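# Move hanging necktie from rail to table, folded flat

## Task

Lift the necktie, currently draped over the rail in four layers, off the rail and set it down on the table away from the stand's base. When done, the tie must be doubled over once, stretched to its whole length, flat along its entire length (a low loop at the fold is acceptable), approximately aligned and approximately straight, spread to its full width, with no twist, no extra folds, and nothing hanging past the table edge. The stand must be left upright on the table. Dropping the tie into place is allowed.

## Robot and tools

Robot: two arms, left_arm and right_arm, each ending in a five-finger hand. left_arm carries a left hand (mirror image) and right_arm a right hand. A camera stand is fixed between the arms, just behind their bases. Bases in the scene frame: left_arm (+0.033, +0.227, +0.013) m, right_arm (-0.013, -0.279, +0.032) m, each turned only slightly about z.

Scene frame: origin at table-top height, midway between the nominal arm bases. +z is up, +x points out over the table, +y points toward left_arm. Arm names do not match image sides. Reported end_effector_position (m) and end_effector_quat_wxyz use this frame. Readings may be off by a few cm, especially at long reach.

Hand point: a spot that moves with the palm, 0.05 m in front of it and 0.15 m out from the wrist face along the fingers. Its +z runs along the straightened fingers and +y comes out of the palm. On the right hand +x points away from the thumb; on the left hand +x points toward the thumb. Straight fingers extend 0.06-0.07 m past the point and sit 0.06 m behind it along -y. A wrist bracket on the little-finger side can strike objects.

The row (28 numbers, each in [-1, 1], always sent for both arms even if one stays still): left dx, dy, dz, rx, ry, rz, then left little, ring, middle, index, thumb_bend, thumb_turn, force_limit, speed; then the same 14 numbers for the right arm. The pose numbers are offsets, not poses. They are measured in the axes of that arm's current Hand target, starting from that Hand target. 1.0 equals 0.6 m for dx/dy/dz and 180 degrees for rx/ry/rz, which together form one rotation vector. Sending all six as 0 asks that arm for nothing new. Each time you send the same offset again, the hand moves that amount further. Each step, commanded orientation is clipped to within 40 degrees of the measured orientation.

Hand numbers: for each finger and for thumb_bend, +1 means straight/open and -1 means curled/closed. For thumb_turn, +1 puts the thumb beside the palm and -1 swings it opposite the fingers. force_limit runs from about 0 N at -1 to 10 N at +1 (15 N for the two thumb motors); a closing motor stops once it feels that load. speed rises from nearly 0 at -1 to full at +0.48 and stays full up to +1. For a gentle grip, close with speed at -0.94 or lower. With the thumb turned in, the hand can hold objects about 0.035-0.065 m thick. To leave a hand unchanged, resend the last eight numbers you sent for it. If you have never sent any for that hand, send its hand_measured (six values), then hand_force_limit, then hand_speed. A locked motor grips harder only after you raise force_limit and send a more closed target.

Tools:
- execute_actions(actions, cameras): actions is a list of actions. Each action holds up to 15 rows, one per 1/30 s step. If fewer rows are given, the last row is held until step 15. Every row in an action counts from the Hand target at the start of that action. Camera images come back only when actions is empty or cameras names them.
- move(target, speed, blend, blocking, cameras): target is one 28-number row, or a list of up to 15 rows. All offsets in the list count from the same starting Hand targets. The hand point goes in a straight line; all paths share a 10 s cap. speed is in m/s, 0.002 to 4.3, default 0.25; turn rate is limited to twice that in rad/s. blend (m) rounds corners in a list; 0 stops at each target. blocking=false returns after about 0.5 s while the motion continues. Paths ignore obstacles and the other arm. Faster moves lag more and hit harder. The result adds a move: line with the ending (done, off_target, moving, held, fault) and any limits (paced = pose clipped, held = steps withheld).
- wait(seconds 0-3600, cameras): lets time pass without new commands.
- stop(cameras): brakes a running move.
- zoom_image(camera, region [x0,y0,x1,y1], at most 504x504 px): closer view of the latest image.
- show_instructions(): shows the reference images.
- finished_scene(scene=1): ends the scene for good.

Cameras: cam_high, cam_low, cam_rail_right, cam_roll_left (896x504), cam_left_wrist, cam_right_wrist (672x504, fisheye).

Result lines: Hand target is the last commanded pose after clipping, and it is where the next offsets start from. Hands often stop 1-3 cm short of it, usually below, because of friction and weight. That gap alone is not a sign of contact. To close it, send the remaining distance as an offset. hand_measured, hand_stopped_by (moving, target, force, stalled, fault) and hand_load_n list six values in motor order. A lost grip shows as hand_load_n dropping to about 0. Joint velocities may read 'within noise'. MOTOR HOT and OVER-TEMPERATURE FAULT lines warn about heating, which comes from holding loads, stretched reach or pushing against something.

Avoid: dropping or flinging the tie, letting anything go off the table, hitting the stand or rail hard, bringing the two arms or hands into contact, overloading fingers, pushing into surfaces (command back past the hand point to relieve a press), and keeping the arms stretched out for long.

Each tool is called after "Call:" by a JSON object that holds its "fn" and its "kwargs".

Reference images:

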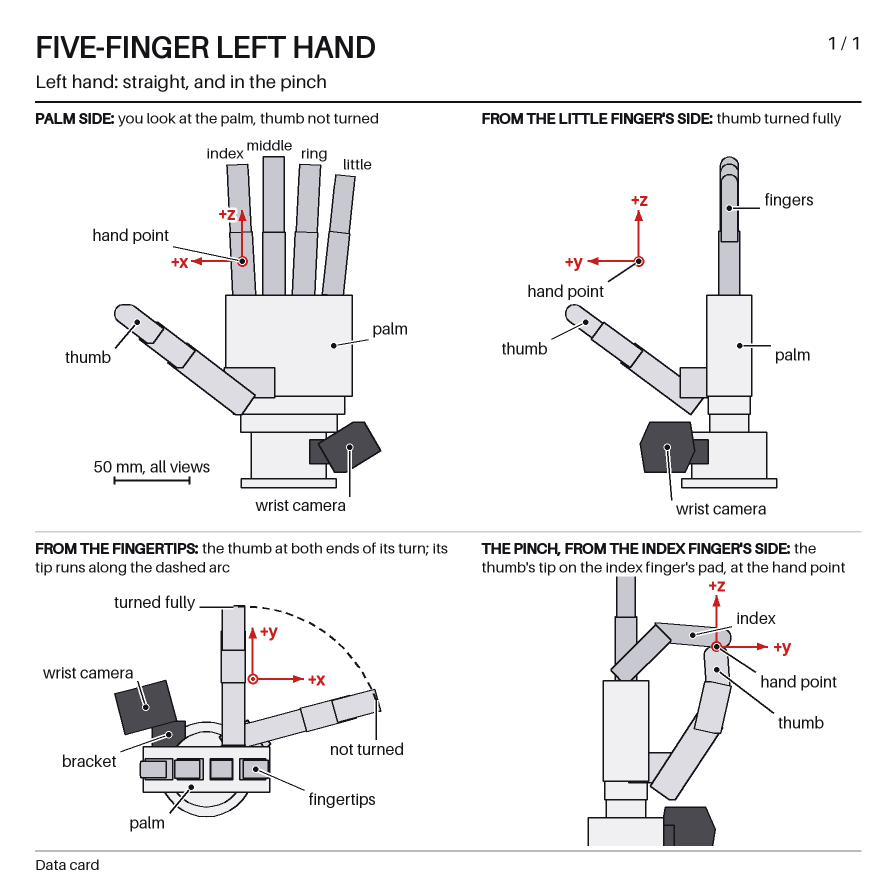

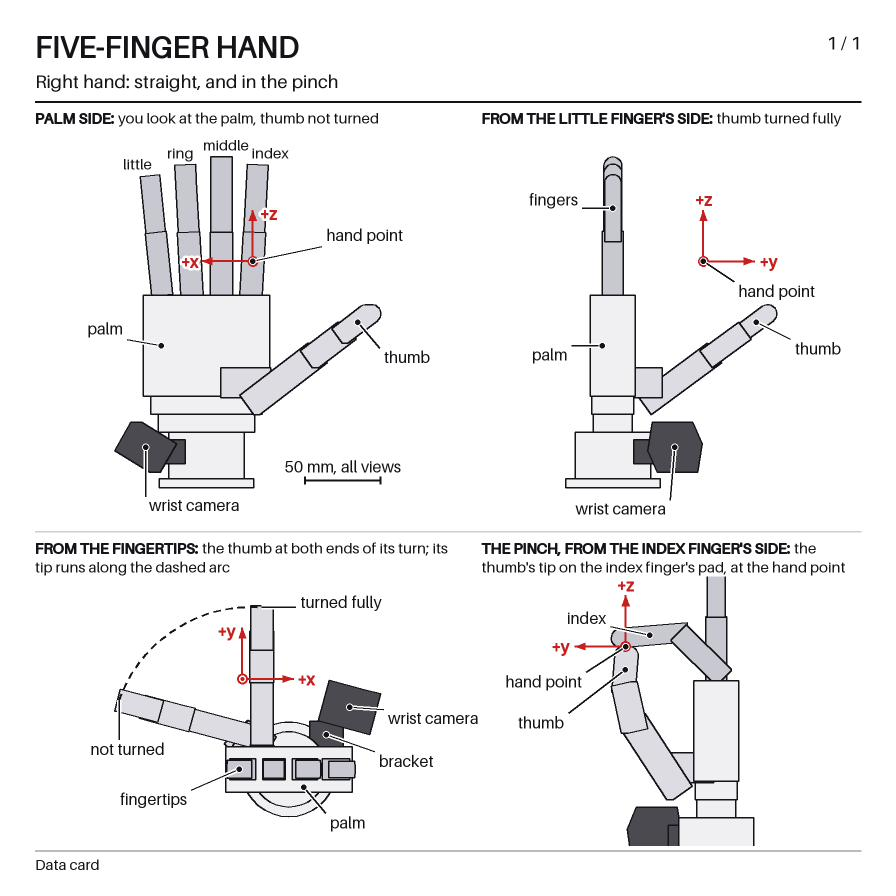

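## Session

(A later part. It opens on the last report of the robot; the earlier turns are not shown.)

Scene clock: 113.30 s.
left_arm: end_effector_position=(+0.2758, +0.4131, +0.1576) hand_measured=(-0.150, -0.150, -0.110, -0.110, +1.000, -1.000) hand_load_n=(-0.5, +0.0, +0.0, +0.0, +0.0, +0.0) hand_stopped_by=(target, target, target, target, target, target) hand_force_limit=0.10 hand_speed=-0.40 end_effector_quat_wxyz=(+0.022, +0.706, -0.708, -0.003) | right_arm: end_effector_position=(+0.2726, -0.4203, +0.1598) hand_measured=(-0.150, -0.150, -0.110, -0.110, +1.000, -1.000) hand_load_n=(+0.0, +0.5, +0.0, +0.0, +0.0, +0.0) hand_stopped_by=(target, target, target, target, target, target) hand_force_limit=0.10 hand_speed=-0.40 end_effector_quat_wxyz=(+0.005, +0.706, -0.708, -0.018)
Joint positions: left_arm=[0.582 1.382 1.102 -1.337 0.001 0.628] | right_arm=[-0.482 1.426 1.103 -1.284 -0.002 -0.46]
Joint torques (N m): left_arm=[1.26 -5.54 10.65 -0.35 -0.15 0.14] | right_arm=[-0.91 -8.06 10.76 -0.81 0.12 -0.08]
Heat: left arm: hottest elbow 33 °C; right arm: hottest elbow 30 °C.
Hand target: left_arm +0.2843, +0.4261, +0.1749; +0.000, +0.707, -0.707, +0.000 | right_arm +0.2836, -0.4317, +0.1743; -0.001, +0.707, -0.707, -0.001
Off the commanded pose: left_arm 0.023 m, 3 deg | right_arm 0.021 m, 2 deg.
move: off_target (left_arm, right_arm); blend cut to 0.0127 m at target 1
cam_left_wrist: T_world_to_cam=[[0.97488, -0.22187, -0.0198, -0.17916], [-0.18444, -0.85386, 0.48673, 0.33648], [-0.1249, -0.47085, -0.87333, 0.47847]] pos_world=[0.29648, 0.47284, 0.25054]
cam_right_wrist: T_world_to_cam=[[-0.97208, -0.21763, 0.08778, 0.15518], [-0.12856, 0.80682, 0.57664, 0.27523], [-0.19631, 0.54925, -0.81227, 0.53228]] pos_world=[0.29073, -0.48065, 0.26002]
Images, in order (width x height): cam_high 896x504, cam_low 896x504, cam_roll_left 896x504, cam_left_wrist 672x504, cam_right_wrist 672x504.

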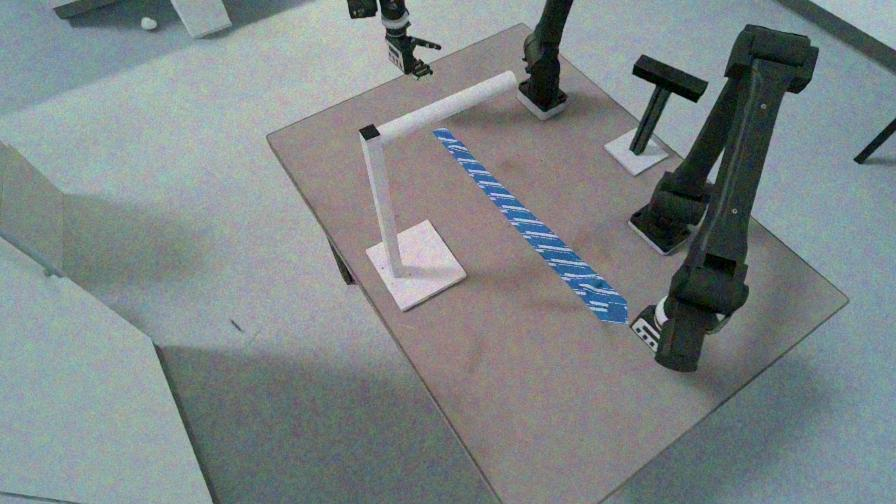

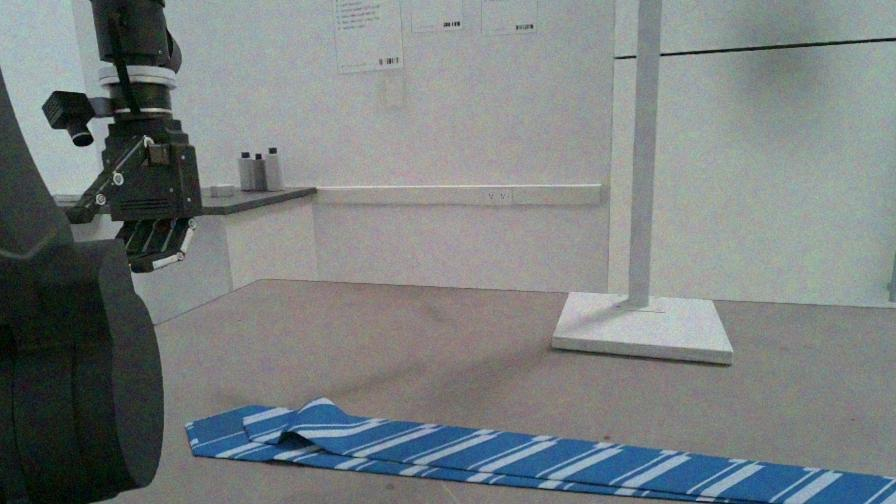

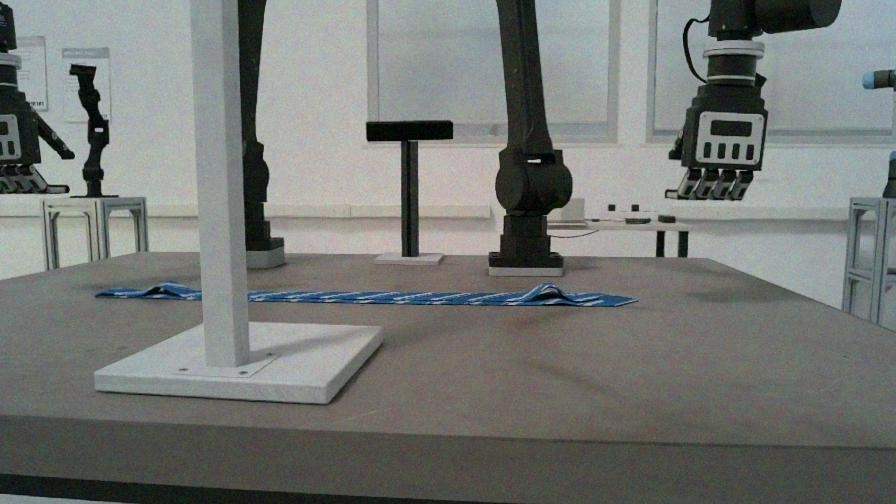

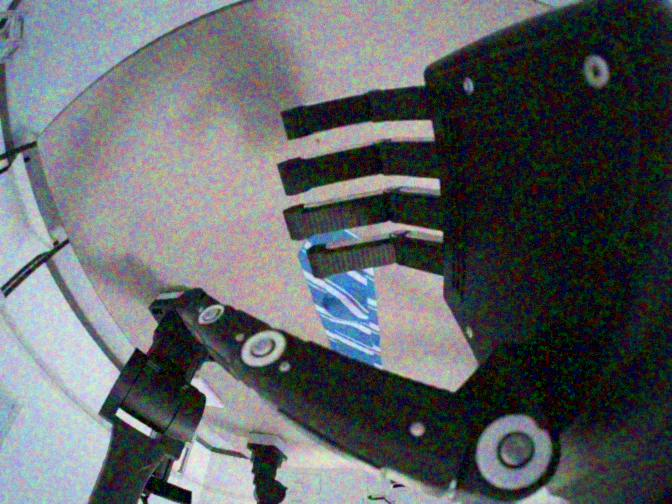

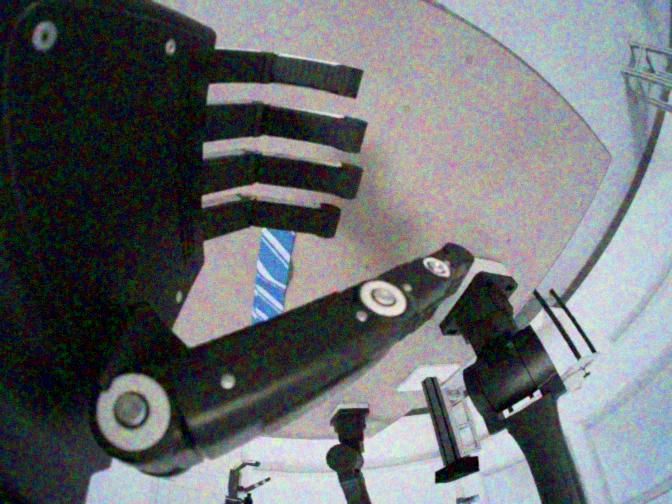

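Call:
{"fn": "move", "kwargs": {"target": [0.335,0.0517,0.158,0,0,0,-0.15,-0.15,-0.15,-0.15,1,-1,0.1,-0.4,-0.323,0.026,0.157,0,0,0,-0.15,-0.15,-0.15,-0.15,1,-1,0.1,-0.4], "speed": 0.15, "cameras": ["cam_low","cam_high","cam_roll_left","cam_left_wrist","cam_right_wrist"]}}

Scene clock: 117.90 s.
left_arm: end_effector_position=(+0.2501, +0.2277, +0.0794) hand_measured=(-0.150, -0.150, -0.150, -0.150, +1.000, -1.000) hand_load_n=(+0.0, +0.0, +0.0, +0.0, +0.0, +0.0) hand_stopped_by=(target, target, target, target, target, target) hand_force_limit=0.10 hand_speed=-0.40 end_effector_quat_wxyz=(+0.009, +0.709, -0.705, -0.005) | right_arm: end_effector_position=(+0.2712, -0.2415, +0.0881) hand_measured=(-0.150, -0.150, -0.150, -0.150, +1.000, -1.000) hand_load_n=(+0.0, +0.0, +0.0, +0.0, +0.0, +0.0) hand_stopped_by=(target, target, target, target, target, target) hand_force_limit=0.10 hand_speed=-0.40 end_effector_quat_wxyz=(-0.006, +0.708, -0.706, +0.003)
Joint positions: left_arm=[0.079 1.189 0.717 -1.119 0.004 0.115] | right_arm=[-0.002 1.363 0.842 -1.037 -0.005 0.015]
Joint torques (N m): left_arm=[-0.97 -2.61 6.78 0.51 -0.25 -0.05] | right_arm=[0.79 -6.3 5.68 0.16 0.12 0.21]
Heat: left arm: hottest elbow 33 °C; right arm: hottest elbow 30 °C.
Hand target: left_arm +0.2536, +0.2250, +0.0803; +0.000, +0.707, -0.707, +0.000 | right_arm +0.2682, -0.2376, +0.0807; -0.001, +0.707, -0.707, -0.001
Off the commanded pose: left_arm 0.004 m, 1 deg | right_arm 0.009 m, 1 deg.
move: done
cam_left_wrist: T_world_to_cam=[[0.97706, -0.21278, -0.00865, -0.2003], [-0.18437, -0.8655, 0.46574, 0.21578], [-0.10659, -0.45346, -0.88488, 0.31197]] pos_world=[0.26874, 0.2856, 0.17383]
cam_right_wrist: T_world_to_cam=[[-0.97414, -0.22109, 0.04653, 0.20232], [-0.15794, 0.81365, 0.55949, 0.18324], [-0.16155, 0.53768, -0.82753, 0.36463]] pos_world=[0.28494, -0.30041, 0.18981]
Images, in order (width x height): cam_high 896x504, cam_low 896x504, cam_roll_left 896x504, cam_left_wrist 672x504, cam_right_wrist 672x504.

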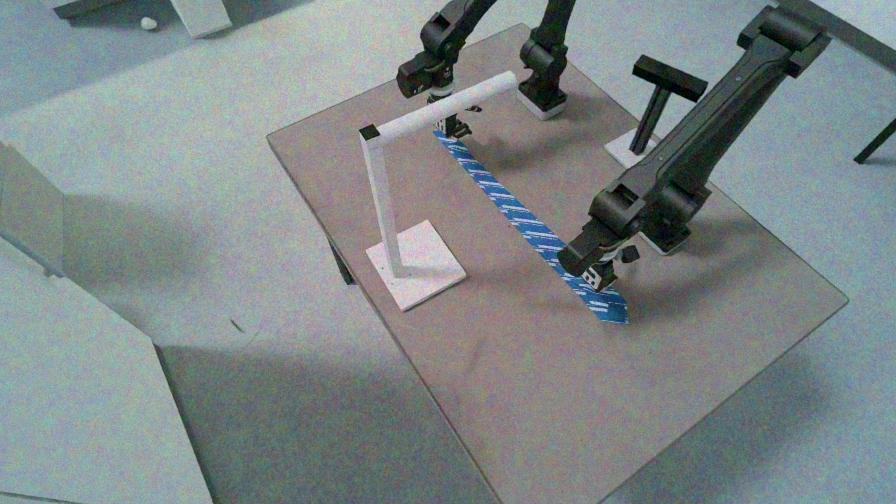

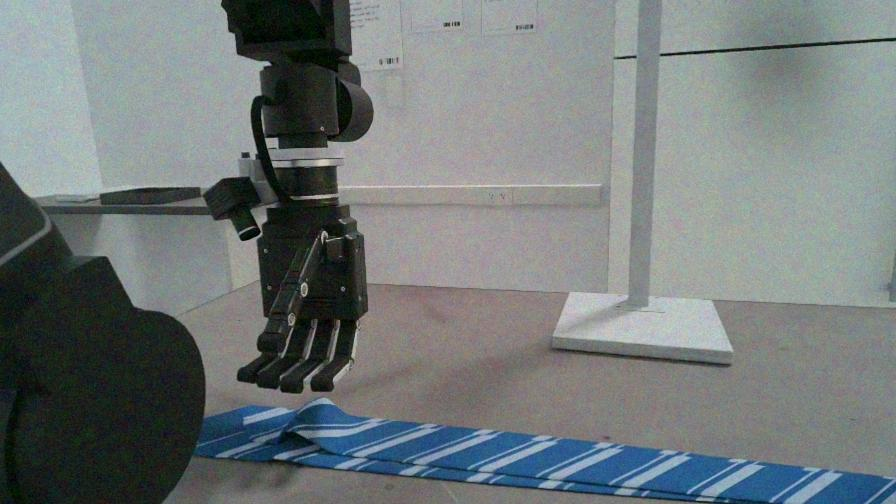

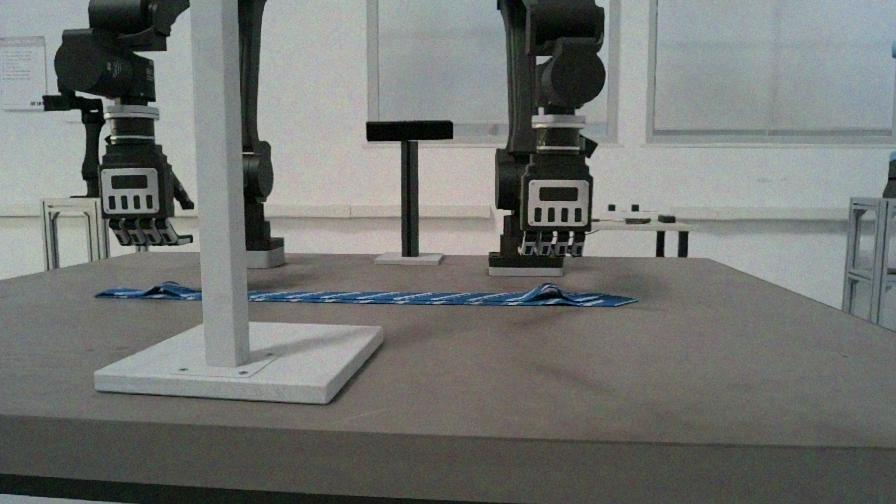

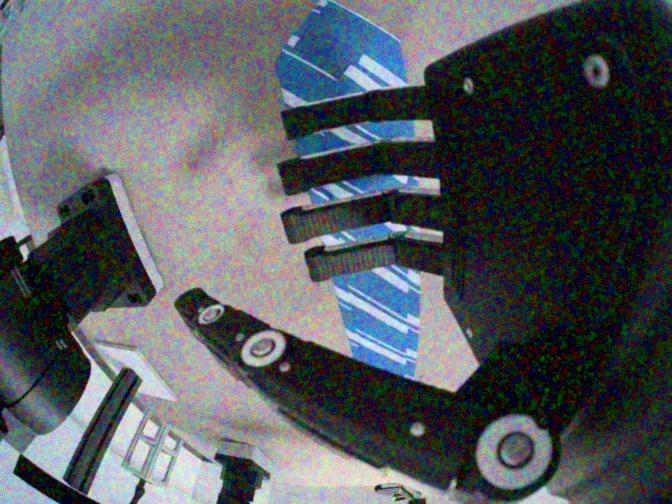

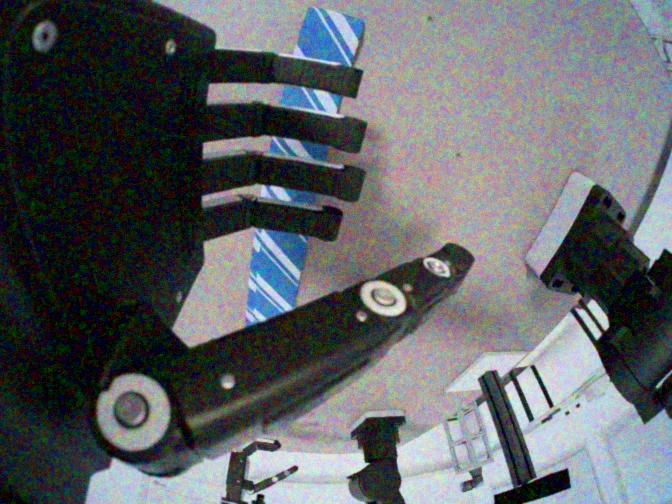

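Call:
{"fn": "move", "kwargs": {"target": [[0,0,0.075,0,0,0,-0.15,-0.15,-0.15,-0.15,1,-1,0.1,-0.4,0,0,0.085,0,0,0,-0.15,-0.15,-0.15,-0.15,1,-1,0.1,-0.4]], "speed": 0.06, "cameras": ["cam_low","cam_roll_left"]}}

Scene clock: 119.57 s.
left_arm: end_effector_position=(+0.2521, +0.2279, +0.0385) hand_measured=(-0.150, -0.150, -0.150, -0.150, +1.000, -1.000) hand_load_n=(+0.0, +0.0, +0.0, +0.5, +0.0, +0.0) hand_stopped_by=(target, target, target, target, target, target) hand_force_limit=0.10 hand_speed=-0.40 end_effector_quat_wxyz=(+0.001, +0.709, -0.705, +0.002) | right_arm: end_effector_position=(+0.2717, -0.2415, +0.0361) hand_measured=(-0.150, -0.150, -0.150, -0.150, +1.000, -1.000) hand_load_n=(+0.0, +0.0, +0.0, +0.0, +0.0, +0.0) hand_stopped_by=(target, target, target, target, target, target) hand_force_limit=0.10 hand_speed=-0.40 end_effector_quat_wxyz=(-0.005, +0.708, -0.706, +0.002)
Joint positions: left_arm=[0.078 1.249 0.644 -0.966 0.004 0.114] | right_arm=[-0.002 1.458 0.774 -0.876 -0.005 0.016]
Joint torques (N m): left_arm=[-1.14 -1.2 6.27 0.61 -0.2 -0.04] | right_arm=[0.97 -5.66 4.93 0.14 0.13 0.13]
Heat: left arm: hottest elbow 33 °C; right arm: hottest elbow 30 °C.
Hand target: left_arm +0.2536, +0.2249, +0.0354; +0.000, +0.707, -0.707, +0.000 | right_arm +0.2681, -0.2375, +0.0297; -0.001, +0.707, -0.707, -0.001
Off the commanded pose: left_arm 0.005 m, 0 deg | right_arm 0.008 m, 1 deg.
move: done

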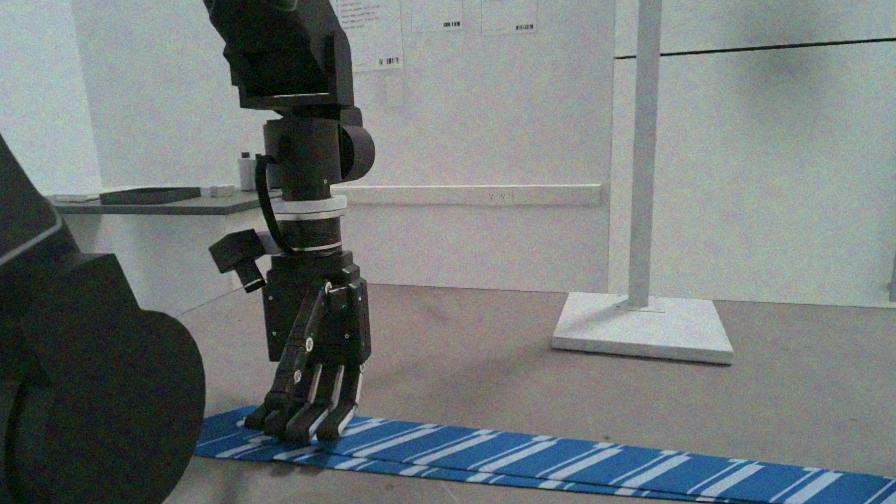

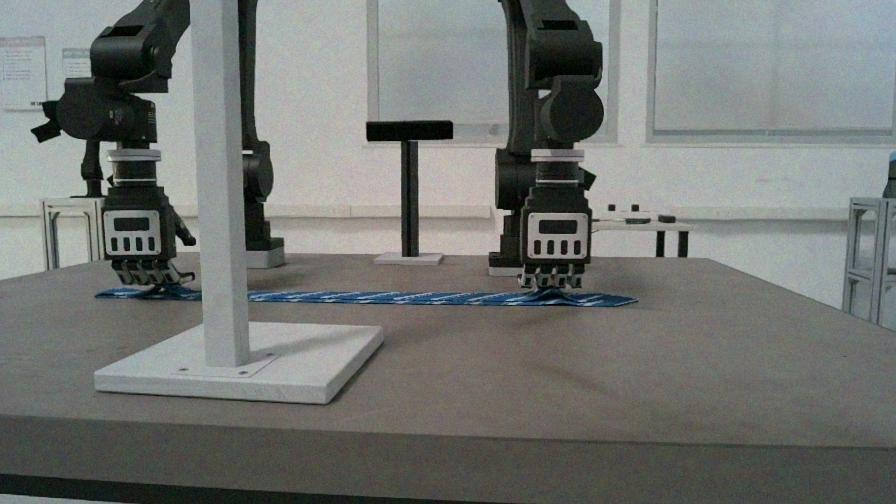

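Call:
{"fn": "move", "kwargs": {"target": [[0,0,0.014,0,0,0,-0.15,-0.15,-0.15,-0.15,1,-1,0.1,-0.4,0,0,0.01,0,0,0,-0.15,-0.15,-0.15,-0.15,1,-1,0.1,-0.4]], "speed": 0.04, "cameras": ["cam_low","cam_roll_left"]}}

Call:
{"fn": "zoom_image", "kwargs": {"camera": "cam_roll_left", "region": [470, 230, 650, 340]}}

Call:
{"fn": "zoom_image", "kwargs": {"camera": "cam_roll_left", "region": [80, 230, 260, 340]}}

Scene clock: 120.60 s.
left_arm: end_effector_position=(+0.2521, +0.2279, +0.0300) hand_measured=(-0.150, -0.150, -0.150, -0.150, +1.000, -1.000) hand_load_n=(+0.0, +0.0, +0.0, +0.0, +0.0, +0.0) hand_stopped_by=(target, target, target, target, target, target) hand_force_limit=0.10 hand_speed=-0.40 end_effector_quat_wxyz=(+0.001, +0.709, -0.705, +0.001) | right_arm: end_effector_position=(+0.2721, -0.2415, +0.0304) hand_measured=(-0.150, -0.150, -0.150, -0.150, +1.000, -1.000) hand_load_n=(+0.0, +0.0, +0.0, +0.0, +0.0, +0.0) hand_stopped_by=(target, target, target, target, target, target) hand_force_limit=0.10 hand_speed=-0.40 end_effector_quat_wxyz=(-0.006, +0.708, -0.706, +0.002)
Joint positions: left_arm=[0.078 1.267 0.631 -0.936 0.004 0.114] | right_arm=[-0.002 1.47 0.767 -0.857 -0.005 0.016]
Joint torques (N m): left_arm=[-1.08 -1.32 6.11 0.59 -0.23 -0.07] | right_arm=[0.85 -6.89 4.86 0.16 0.19 0.16]
Heat: left arm: hottest elbow 33 °C; right arm: hottest elbow 30 °C.
Hand target: left_arm +0.2536, +0.2249, +0.0269; +0.000, +0.707, -0.707, +0.000 | right_arm +0.2680, -0.2375, +0.0236; -0.001, +0.707, -0.707, -0.001
Off the commanded pose: left_arm 0.005 m, 0 deg | right_arm 0.009 m, 1 deg.
move: done

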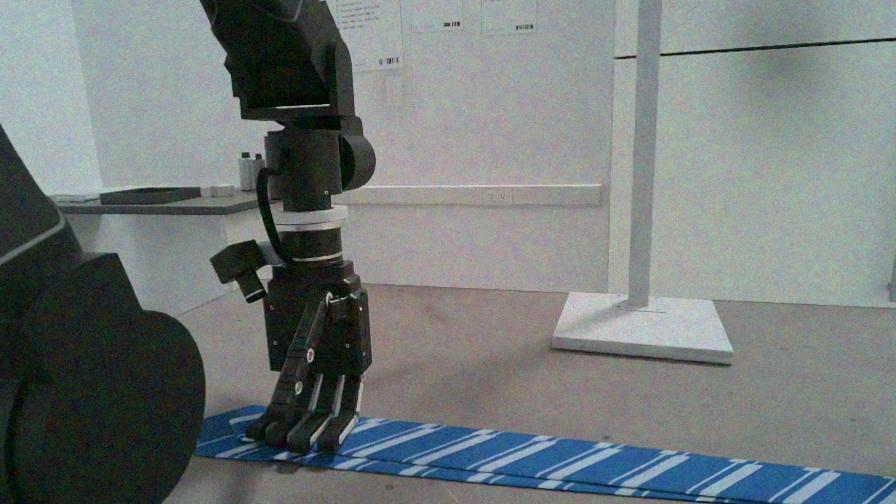

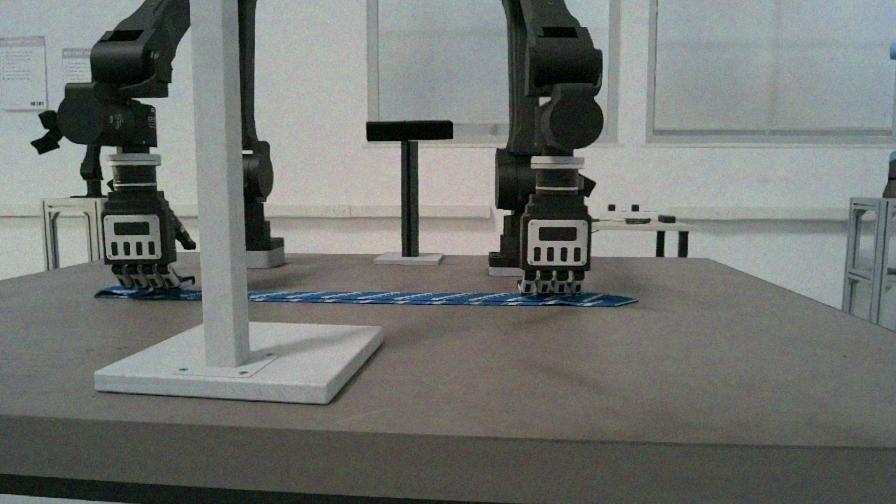

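Scaled by 2.800 from the camera's image (finer frame: 1280x720).

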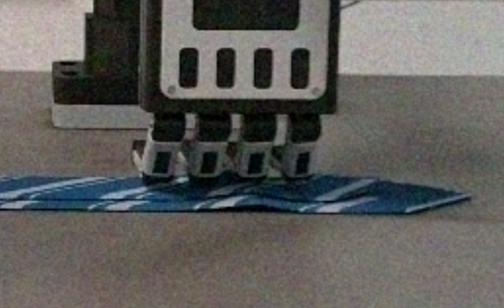

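Scaled by 2.800 from the camera's image (finer frame: 1280x720).

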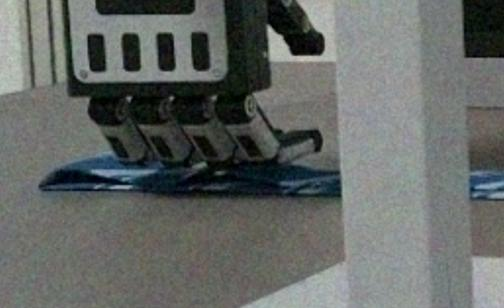

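Call:
{"fn": "move", "kwargs": {"target": [[0,0,0.006,0,0,0,-0.15,-0.15,-0.15,-0.15,1,-1,0.1,-0.4,0,0,0.006,0,0,0,-0.15,-0.15,-0.15,-0.15,1,-1,0.1,-0.4],[-0.1,-0.02,0.002,0,0,0,-0.15,-0.15,-0.15,-0.15,1,-1,0.1,-0.4,0.1,0,0.002,0,0,0,-0.15,-0.15,-0.15,-0.15,1,-1,0.1,-0.4]], "speed": 0.06, "cameras": ["cam_low","cam_roll_left","cam_right_wrist","cam_left_wrist"]}}

Scene clock: 123.23 s.
left_arm: end_effector_position=(+0.2558, +0.2764, +0.0260) hand_measured=(-0.150, -0.150, -0.150, -0.150, +1.000, -1.000) hand_load_n=(-0.5, -0.5, -0.5, +0.0, +0.0, +0.0) hand_stopped_by=(target, target, target, target, target, target) hand_force_limit=0.10 hand_speed=-0.40 end_effector_quat_wxyz=(+0.005, +0.706, -0.708, -0.001) | right_arm: end_effector_position=(+0.2710, -0.2934, +0.0269) hand_measured=(-0.150, -0.150, -0.150, -0.150, +1.000, -1.000) hand_load_n=(+0.0, +0.0, +0.0, +0.0, +0.0, +0.0) hand_stopped_by=(target, target, target, target, target, target) hand_force_limit=0.10 hand_speed=-0.40 end_effector_quat_wxyz=(-0.005, +0.706, -0.708, +0.004)
Joint positions: left_arm=[0.239 1.321 0.664 -0.923 0.004 0.283] | right_arm=[-0.152 1.48 0.767 -0.846 -0.004 -0.129]
Joint torques (N m): left_arm=[1.2 -1.08 7.77 0.44 -0.23 0.14] | right_arm=[-0.97 -5.89 5.39 -0.08 0.11 -0.11]
Heat: left arm: hottest elbow 32 °C; right arm: hottest elbow 30 °C.
Hand target: left_arm +0.2655, +0.2849, +0.0256; +0.000, +0.707, -0.707, +0.000 | right_arm +0.2681, -0.2974, +0.0223; -0.001, +0.707, -0.707, -0.001
Off the commanded pose: left_arm 0.013 m, 1 deg | right_arm 0.007 m, 1 deg.
move: off_target (left_arm)
cam_left_wrist: T_world_to_cam=[[0.97537, -0.22055, 0.00274, -0.19356], [-0.19673, -0.86427, 0.46296, 0.28669], [-0.09974, -0.4521, -0.88637, 0.28536]] pos_world=[0.27366, 0.3341, 0.12073]
cam_right_wrist: T_world_to_cam=[[-0.97557, -0.21455, 0.04715, 0.19576], [-0.1526, 0.81631, 0.55709, 0.25911], [-0.15801, 0.53629, -0.82911, 0.34048]] pos_world=[0.28432, -0.35211, 0.12872]
Images, in order (width x height): cam_low 896x504, cam_roll_left 896x504, cam_left_wrist 672x504, cam_right_wrist 672x504.

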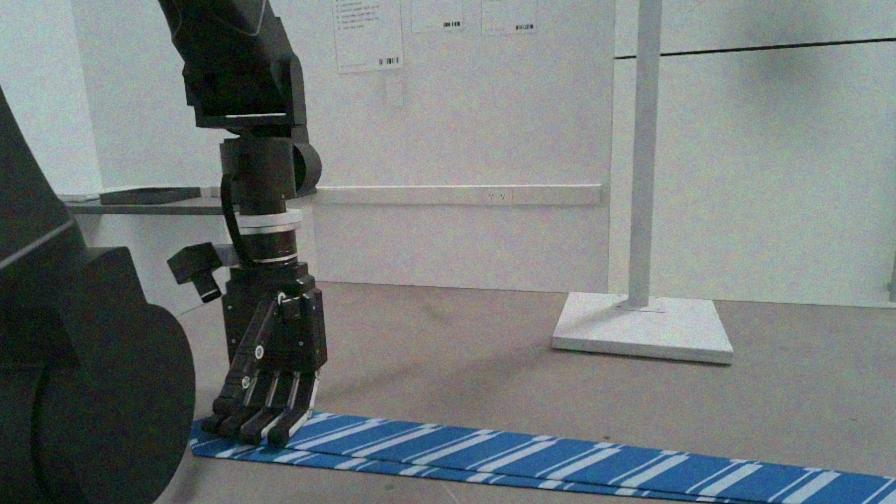

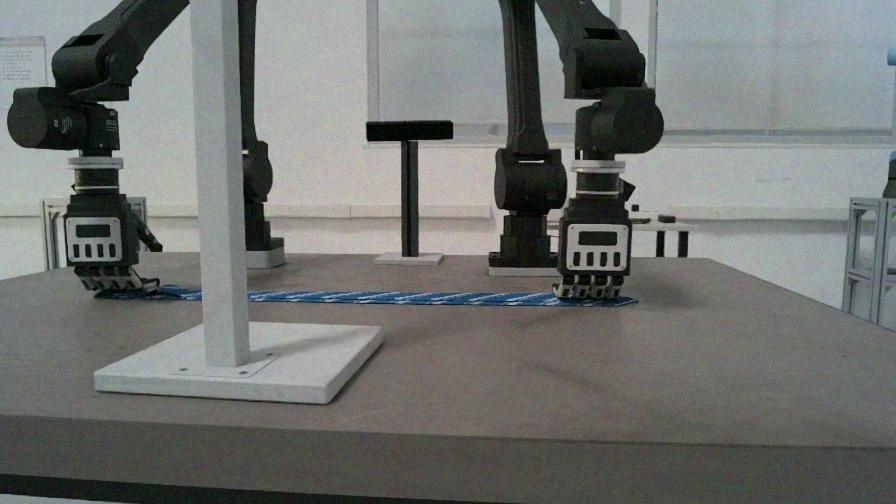

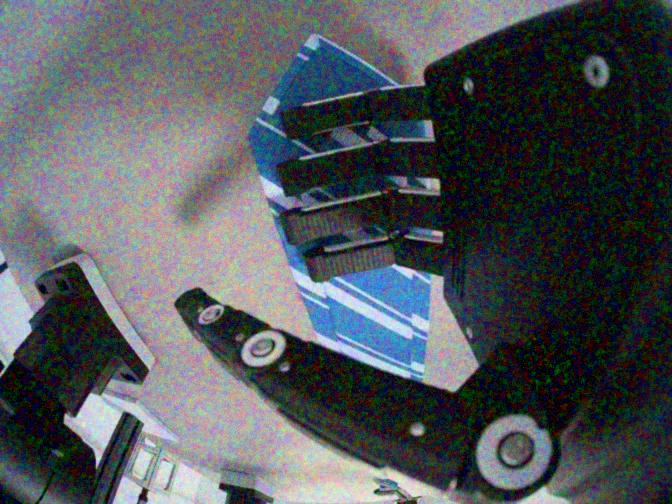

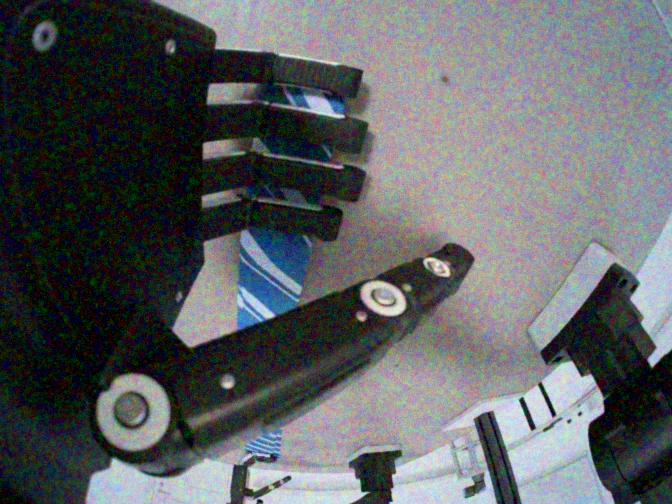

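Call:
{"fn": "move", "kwargs": {"target": [[0,0,-0.12,0,0,0,-0.15,-0.15,-0.15,-0.15,1,-1,0.1,-0.4,0,0,-0.12,0,0,0,-0.15,-0.15,-0.15,-0.15,1,-1,0.1,-0.4],[-0.2,0,-0.25,0,0,0,-0.15,-0.15,-0.15,-0.15,1,-1,0.1,-0.4,0.2,0,-0.25,0,0,0,-0.15,-0.15,-0.15,-0.15,1,-1,0.1,-0.4]], "speed": 0.15, "blend": 0.03, "cameras": ["all"]}}

Call:
{"fn": "zoom_image", "kwargs": {"camera": "cam_roll_left", "region": [470, 230, 650, 340]}}

Call:
{"fn": "zoom_image", "kwargs": {"camera": "cam_roll_left", "region": [80, 230, 260, 340]}}

Call:
{"fn": "zoom_image", "kwargs": {"camera": "cam_high", "region": [400, 100, 660, 350]}}

Call:
{"fn": "zoom_image", "kwargs": {"camera": "cam_low", "region": [170, 370, 470, 504]}}

Scene clock: 125.93 s.
left_arm: end_effector_position=(+0.2551, +0.3930, +0.1628) hand_measured=(-0.150, -0.150, -0.150, -0.150, +1.000, -1.000) hand_load_n=(+0.0, +0.0, +0.0, +0.0, +0.0, +0.0) hand_stopped_by=(target, target, target, target, target, target) hand_force_limit=0.10 hand_speed=-0.40 end_effector_quat_wxyz=(+0.013, +0.706, -0.708, -0.004) | right_arm: end_effector_position=(+0.2560, -0.4078, +0.1611) hand_measured=(-0.150, -0.150, -0.150, -0.150, +1.000, -1.000) hand_load_n=(+0.0, +0.0, +0.0, +0.0, +0.0, +0.0) hand_stopped_by=(target, target, target, target, target, target) hand_force_limit=0.10 hand_speed=-0.40 end_effector_quat_wxyz=(+0.004, +0.705, -0.709, -0.011)
Joint positions: left_arm=[0.568 1.289 1.033 -1.342 -0.003 0.612] | right_arm=[-0.47 1.362 1.045 -1.277 0 -0.446]
Joint torques (N m): left_arm=[1.49 -3.19 11.03 -0.34 -0.03 0.14] | right_arm=[-1.08 -6.89 10.84 -0.72 0 -0.08]
Heat: left arm: hottest elbow 33 °C; right arm: hottest elbow 30 °C.
Hand target: left_arm +0.2654, +0.4050, +0.1754; +0.000, +0.707, -0.707, +0.000 | right_arm +0.2681, -0.4179, +0.1721; -0.001, +0.707, -0.707, -0.001
Off the commanded pose: left_arm 0.020 m, 2 deg | right_arm 0.019 m, 1 deg.
move: off_target (left_arm, right_arm)
cam_left_wrist: T_world_to_cam=[[0.97537, -0.22028, -0.01133, -0.16542], [-0.1889, -0.86074, 0.4727, 0.31902], [-0.11388, -0.45892, -0.88115, 0.46462]] pos_world=[0.27452, 0.45138, 0.25673]
cam_right_wrist: T_world_to_cam=[[-0.97353, -0.21444, 0.0791, 0.14474], [-0.13256, 0.81165, 0.5689, 0.26646], [-0.18619, 0.54336, -0.81859, 0.51918]] pos_world=[0.27289, -0.46733, 0.26196]

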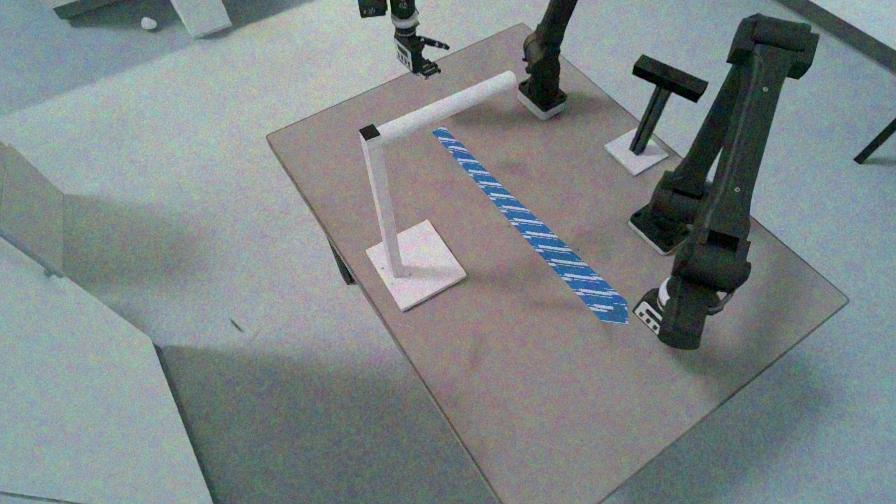

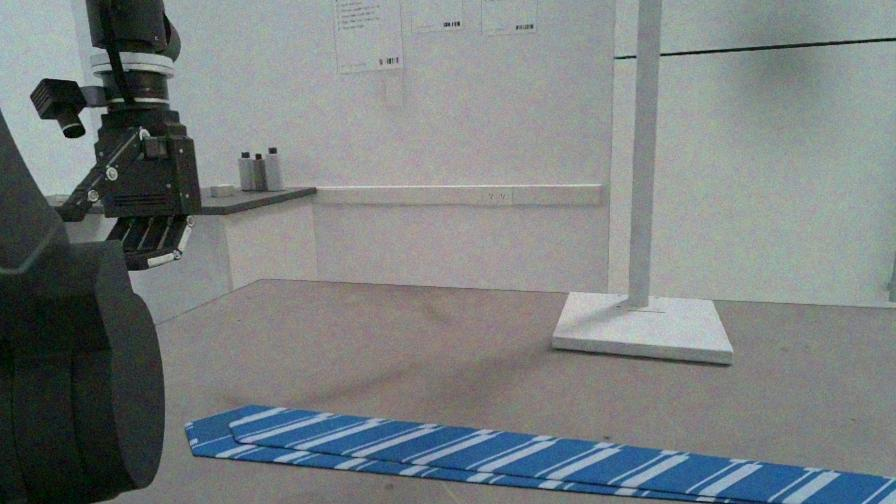

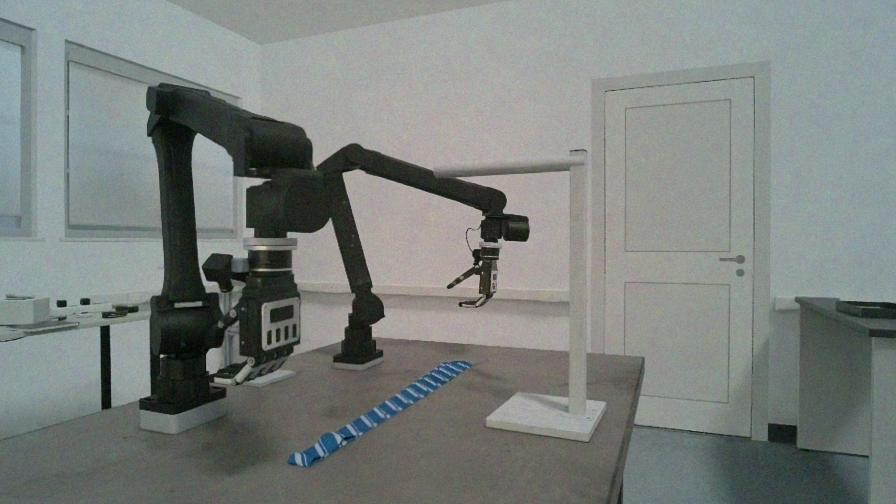

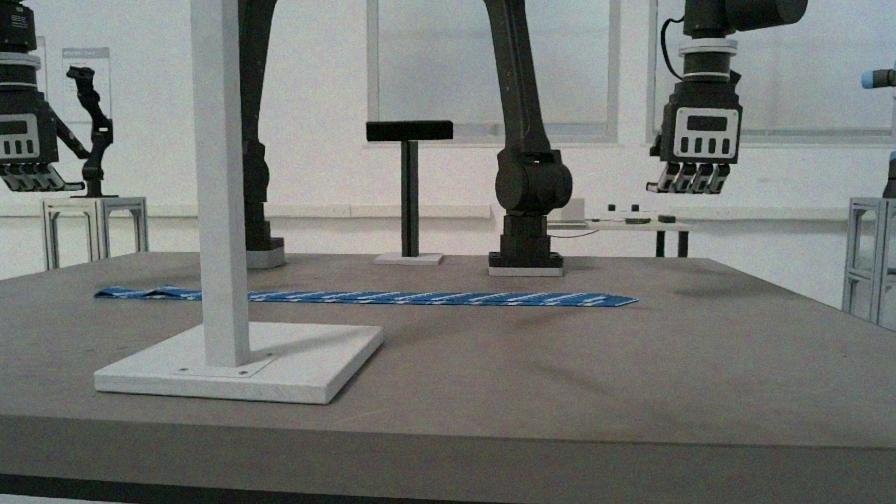

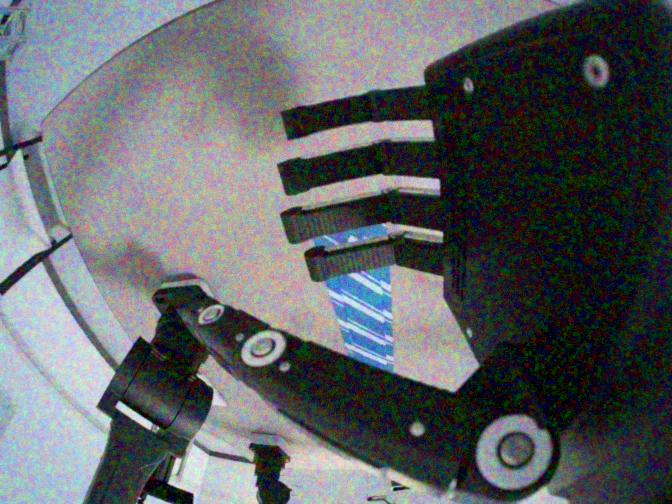

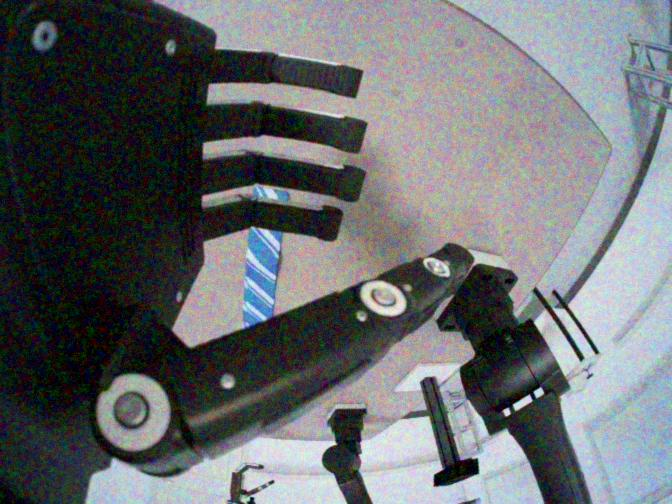

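Scaled by 2.800 from the camera's image (finer frame: 1280x720).

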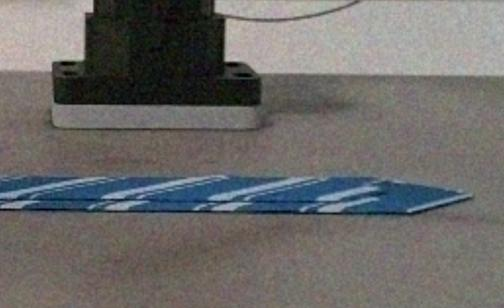

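Scaled by 2.800 from the camera's image (finer frame: 1280x720).

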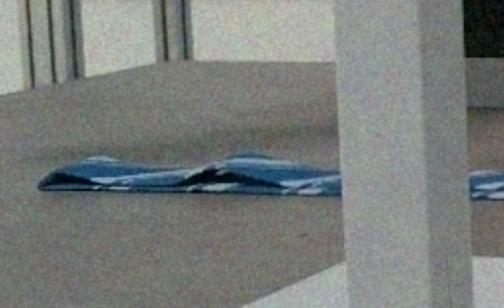

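Scaled by 1.938 from the camera's image (finer frame: 1280x720).

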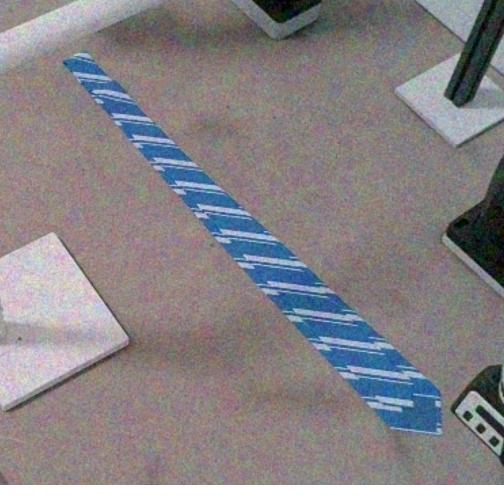

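Scaled by 1.680 from the camera's image (finer frame: 1280x720).

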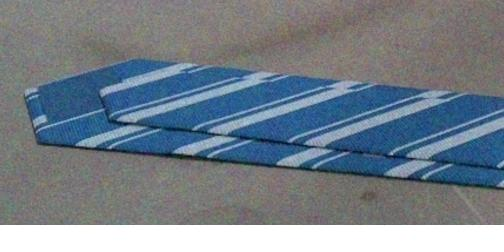

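Call:
{"fn": "zoom_image", "kwargs": {"camera": "cam_rail_right", "region": [270, 340, 490, 490]}}

Scaled by 2.291 from the camera's image (finer frame: 1280x720).

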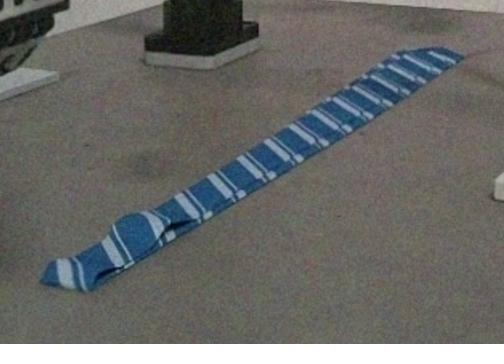

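Call:
{"fn": "move", "kwargs": {"target": [[0,0,0,0,0,0,-0.15,-0.15,-0.15,-0.15,1,-1,0.1,-0.4,-0.363,-0.003,0.17,0,0,0,-0.15,-0.15,-0.15,-0.15,1,-1,0.1,-0.4],[0,0,0,0,0,0,-0.15,-0.15,-0.15,-0.15,1,-1,0.1,-0.4,-0.363,-0.003,0.256,0,0,0,-0.15,-0.15,-0.15,-0.15,1,-1,0.1,-0.4],[0,0,0,0,0,0,-0.15,-0.15,-0.15,-0.15,1,-1,0.1,-0.4,-0.172,-0.003,0.256,0,0,0,-0.15,-0.15,-0.15,-0.15,1,-1,0.1,-0.4]], "speed": [0.2,0.06,0.06], "cameras": ["cam_roll_left","cam_right_wrist","cam_rail_right"]}}

Scene clock: 132.83 s.
left_arm: end_effector_position=(+0.2551, +0.3930, +0.1628) hand_measured=(-0.150, -0.150, -0.150, -0.150, +1.000, -1.000) hand_load_n=(+0.0, +0.0, +0.0, +0.5, +0.0, +0.0) hand_stopped_by=(target, target, target, target, target, target) hand_force_limit=0.10 hand_speed=-0.40 end_effector_quat_wxyz=(+0.013, +0.706, -0.708, -0.004) | right_arm: end_effector_position=(+0.2677, -0.3088, +0.0230) hand_measured=(-0.150, -0.150, -0.150, -0.150, +1.000, -1.000) hand_load_n=(-1.0, +0.0, +0.0, +0.0, +0.0, +0.0) hand_stopped_by=(target, target, target, target, target, target) hand_force_limit=0.10 hand_speed=-0.40 end_effector_quat_wxyz=(-0.002, +0.706, -0.708, +0.000)
Joint positions: left_arm=[0.568 1.289 1.033 -1.342 -0.003 0.612] | right_arm=[-0.197 1.494 0.767 -0.842 -0.004 -0.174]
Joint torques (N m): left_arm=[1.26 -2.96 11.03 -0.28 -0.02 0.13] | right_arm=[-0.62 -6.36 6.12 -0.02 0.16 -0.04]
Heat: left arm: hottest elbow 35 °C; right arm: hottest elbow 29 °C.
Hand target: left_arm +0.2654, +0.4050, +0.1754; +0.000, +0.707, -0.707, +0.000 | right_arm +0.2699, -0.3143, +0.0186; -0.001, +0.707, -0.707, -0.001
Off the commanded pose: left_arm 0.020 m, 2 deg | right_arm 0.007 m, 0 deg.
move: done
cam_right_wrist: T_world_to_cam=[[-0.97499, -0.21497, 0.05638, 0.18893], [-0.14747, 0.8156, 0.55951, 0.27164], [-0.16626, 0.53721, -0.8269, 0.34749]] pos_world=[0.28204, -0.36761, 0.1247]
Images, in order (width x height): cam_rail_right 896x504, cam_roll_left 896x504, cam_right_wrist 672x504.

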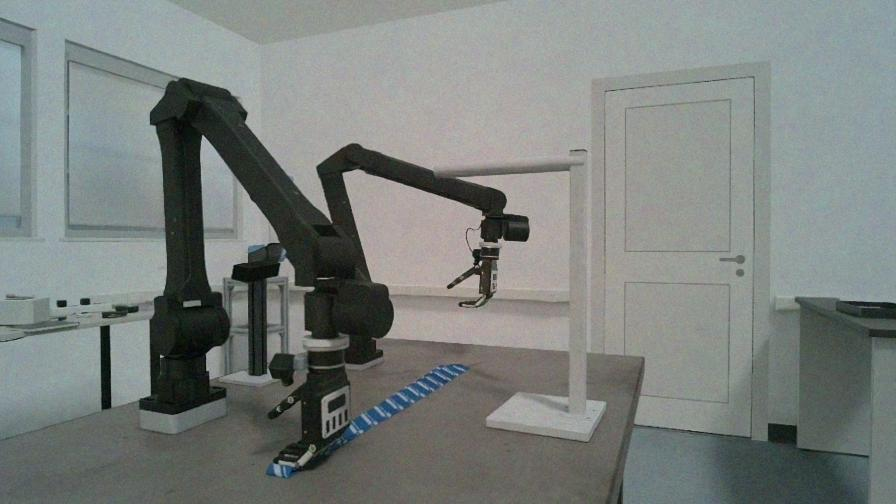

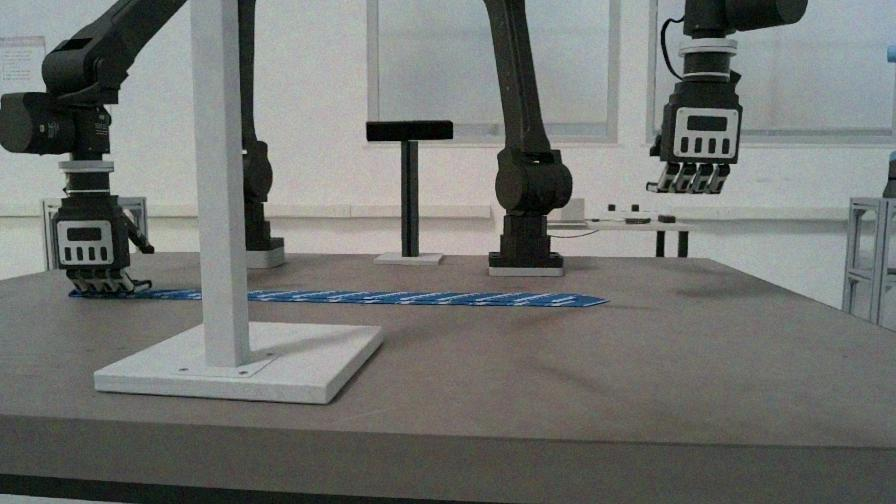

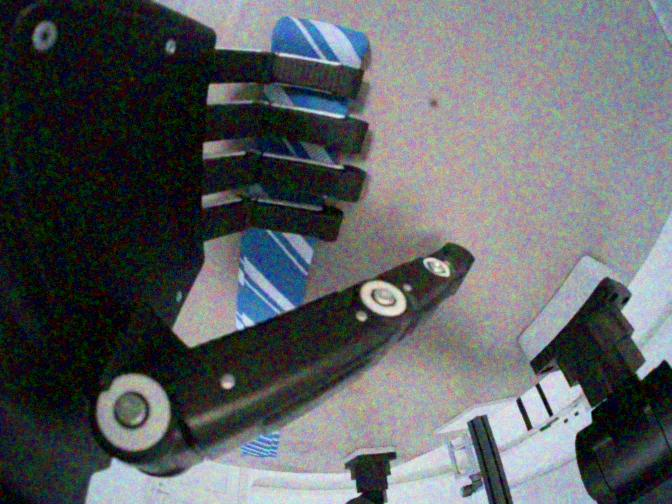

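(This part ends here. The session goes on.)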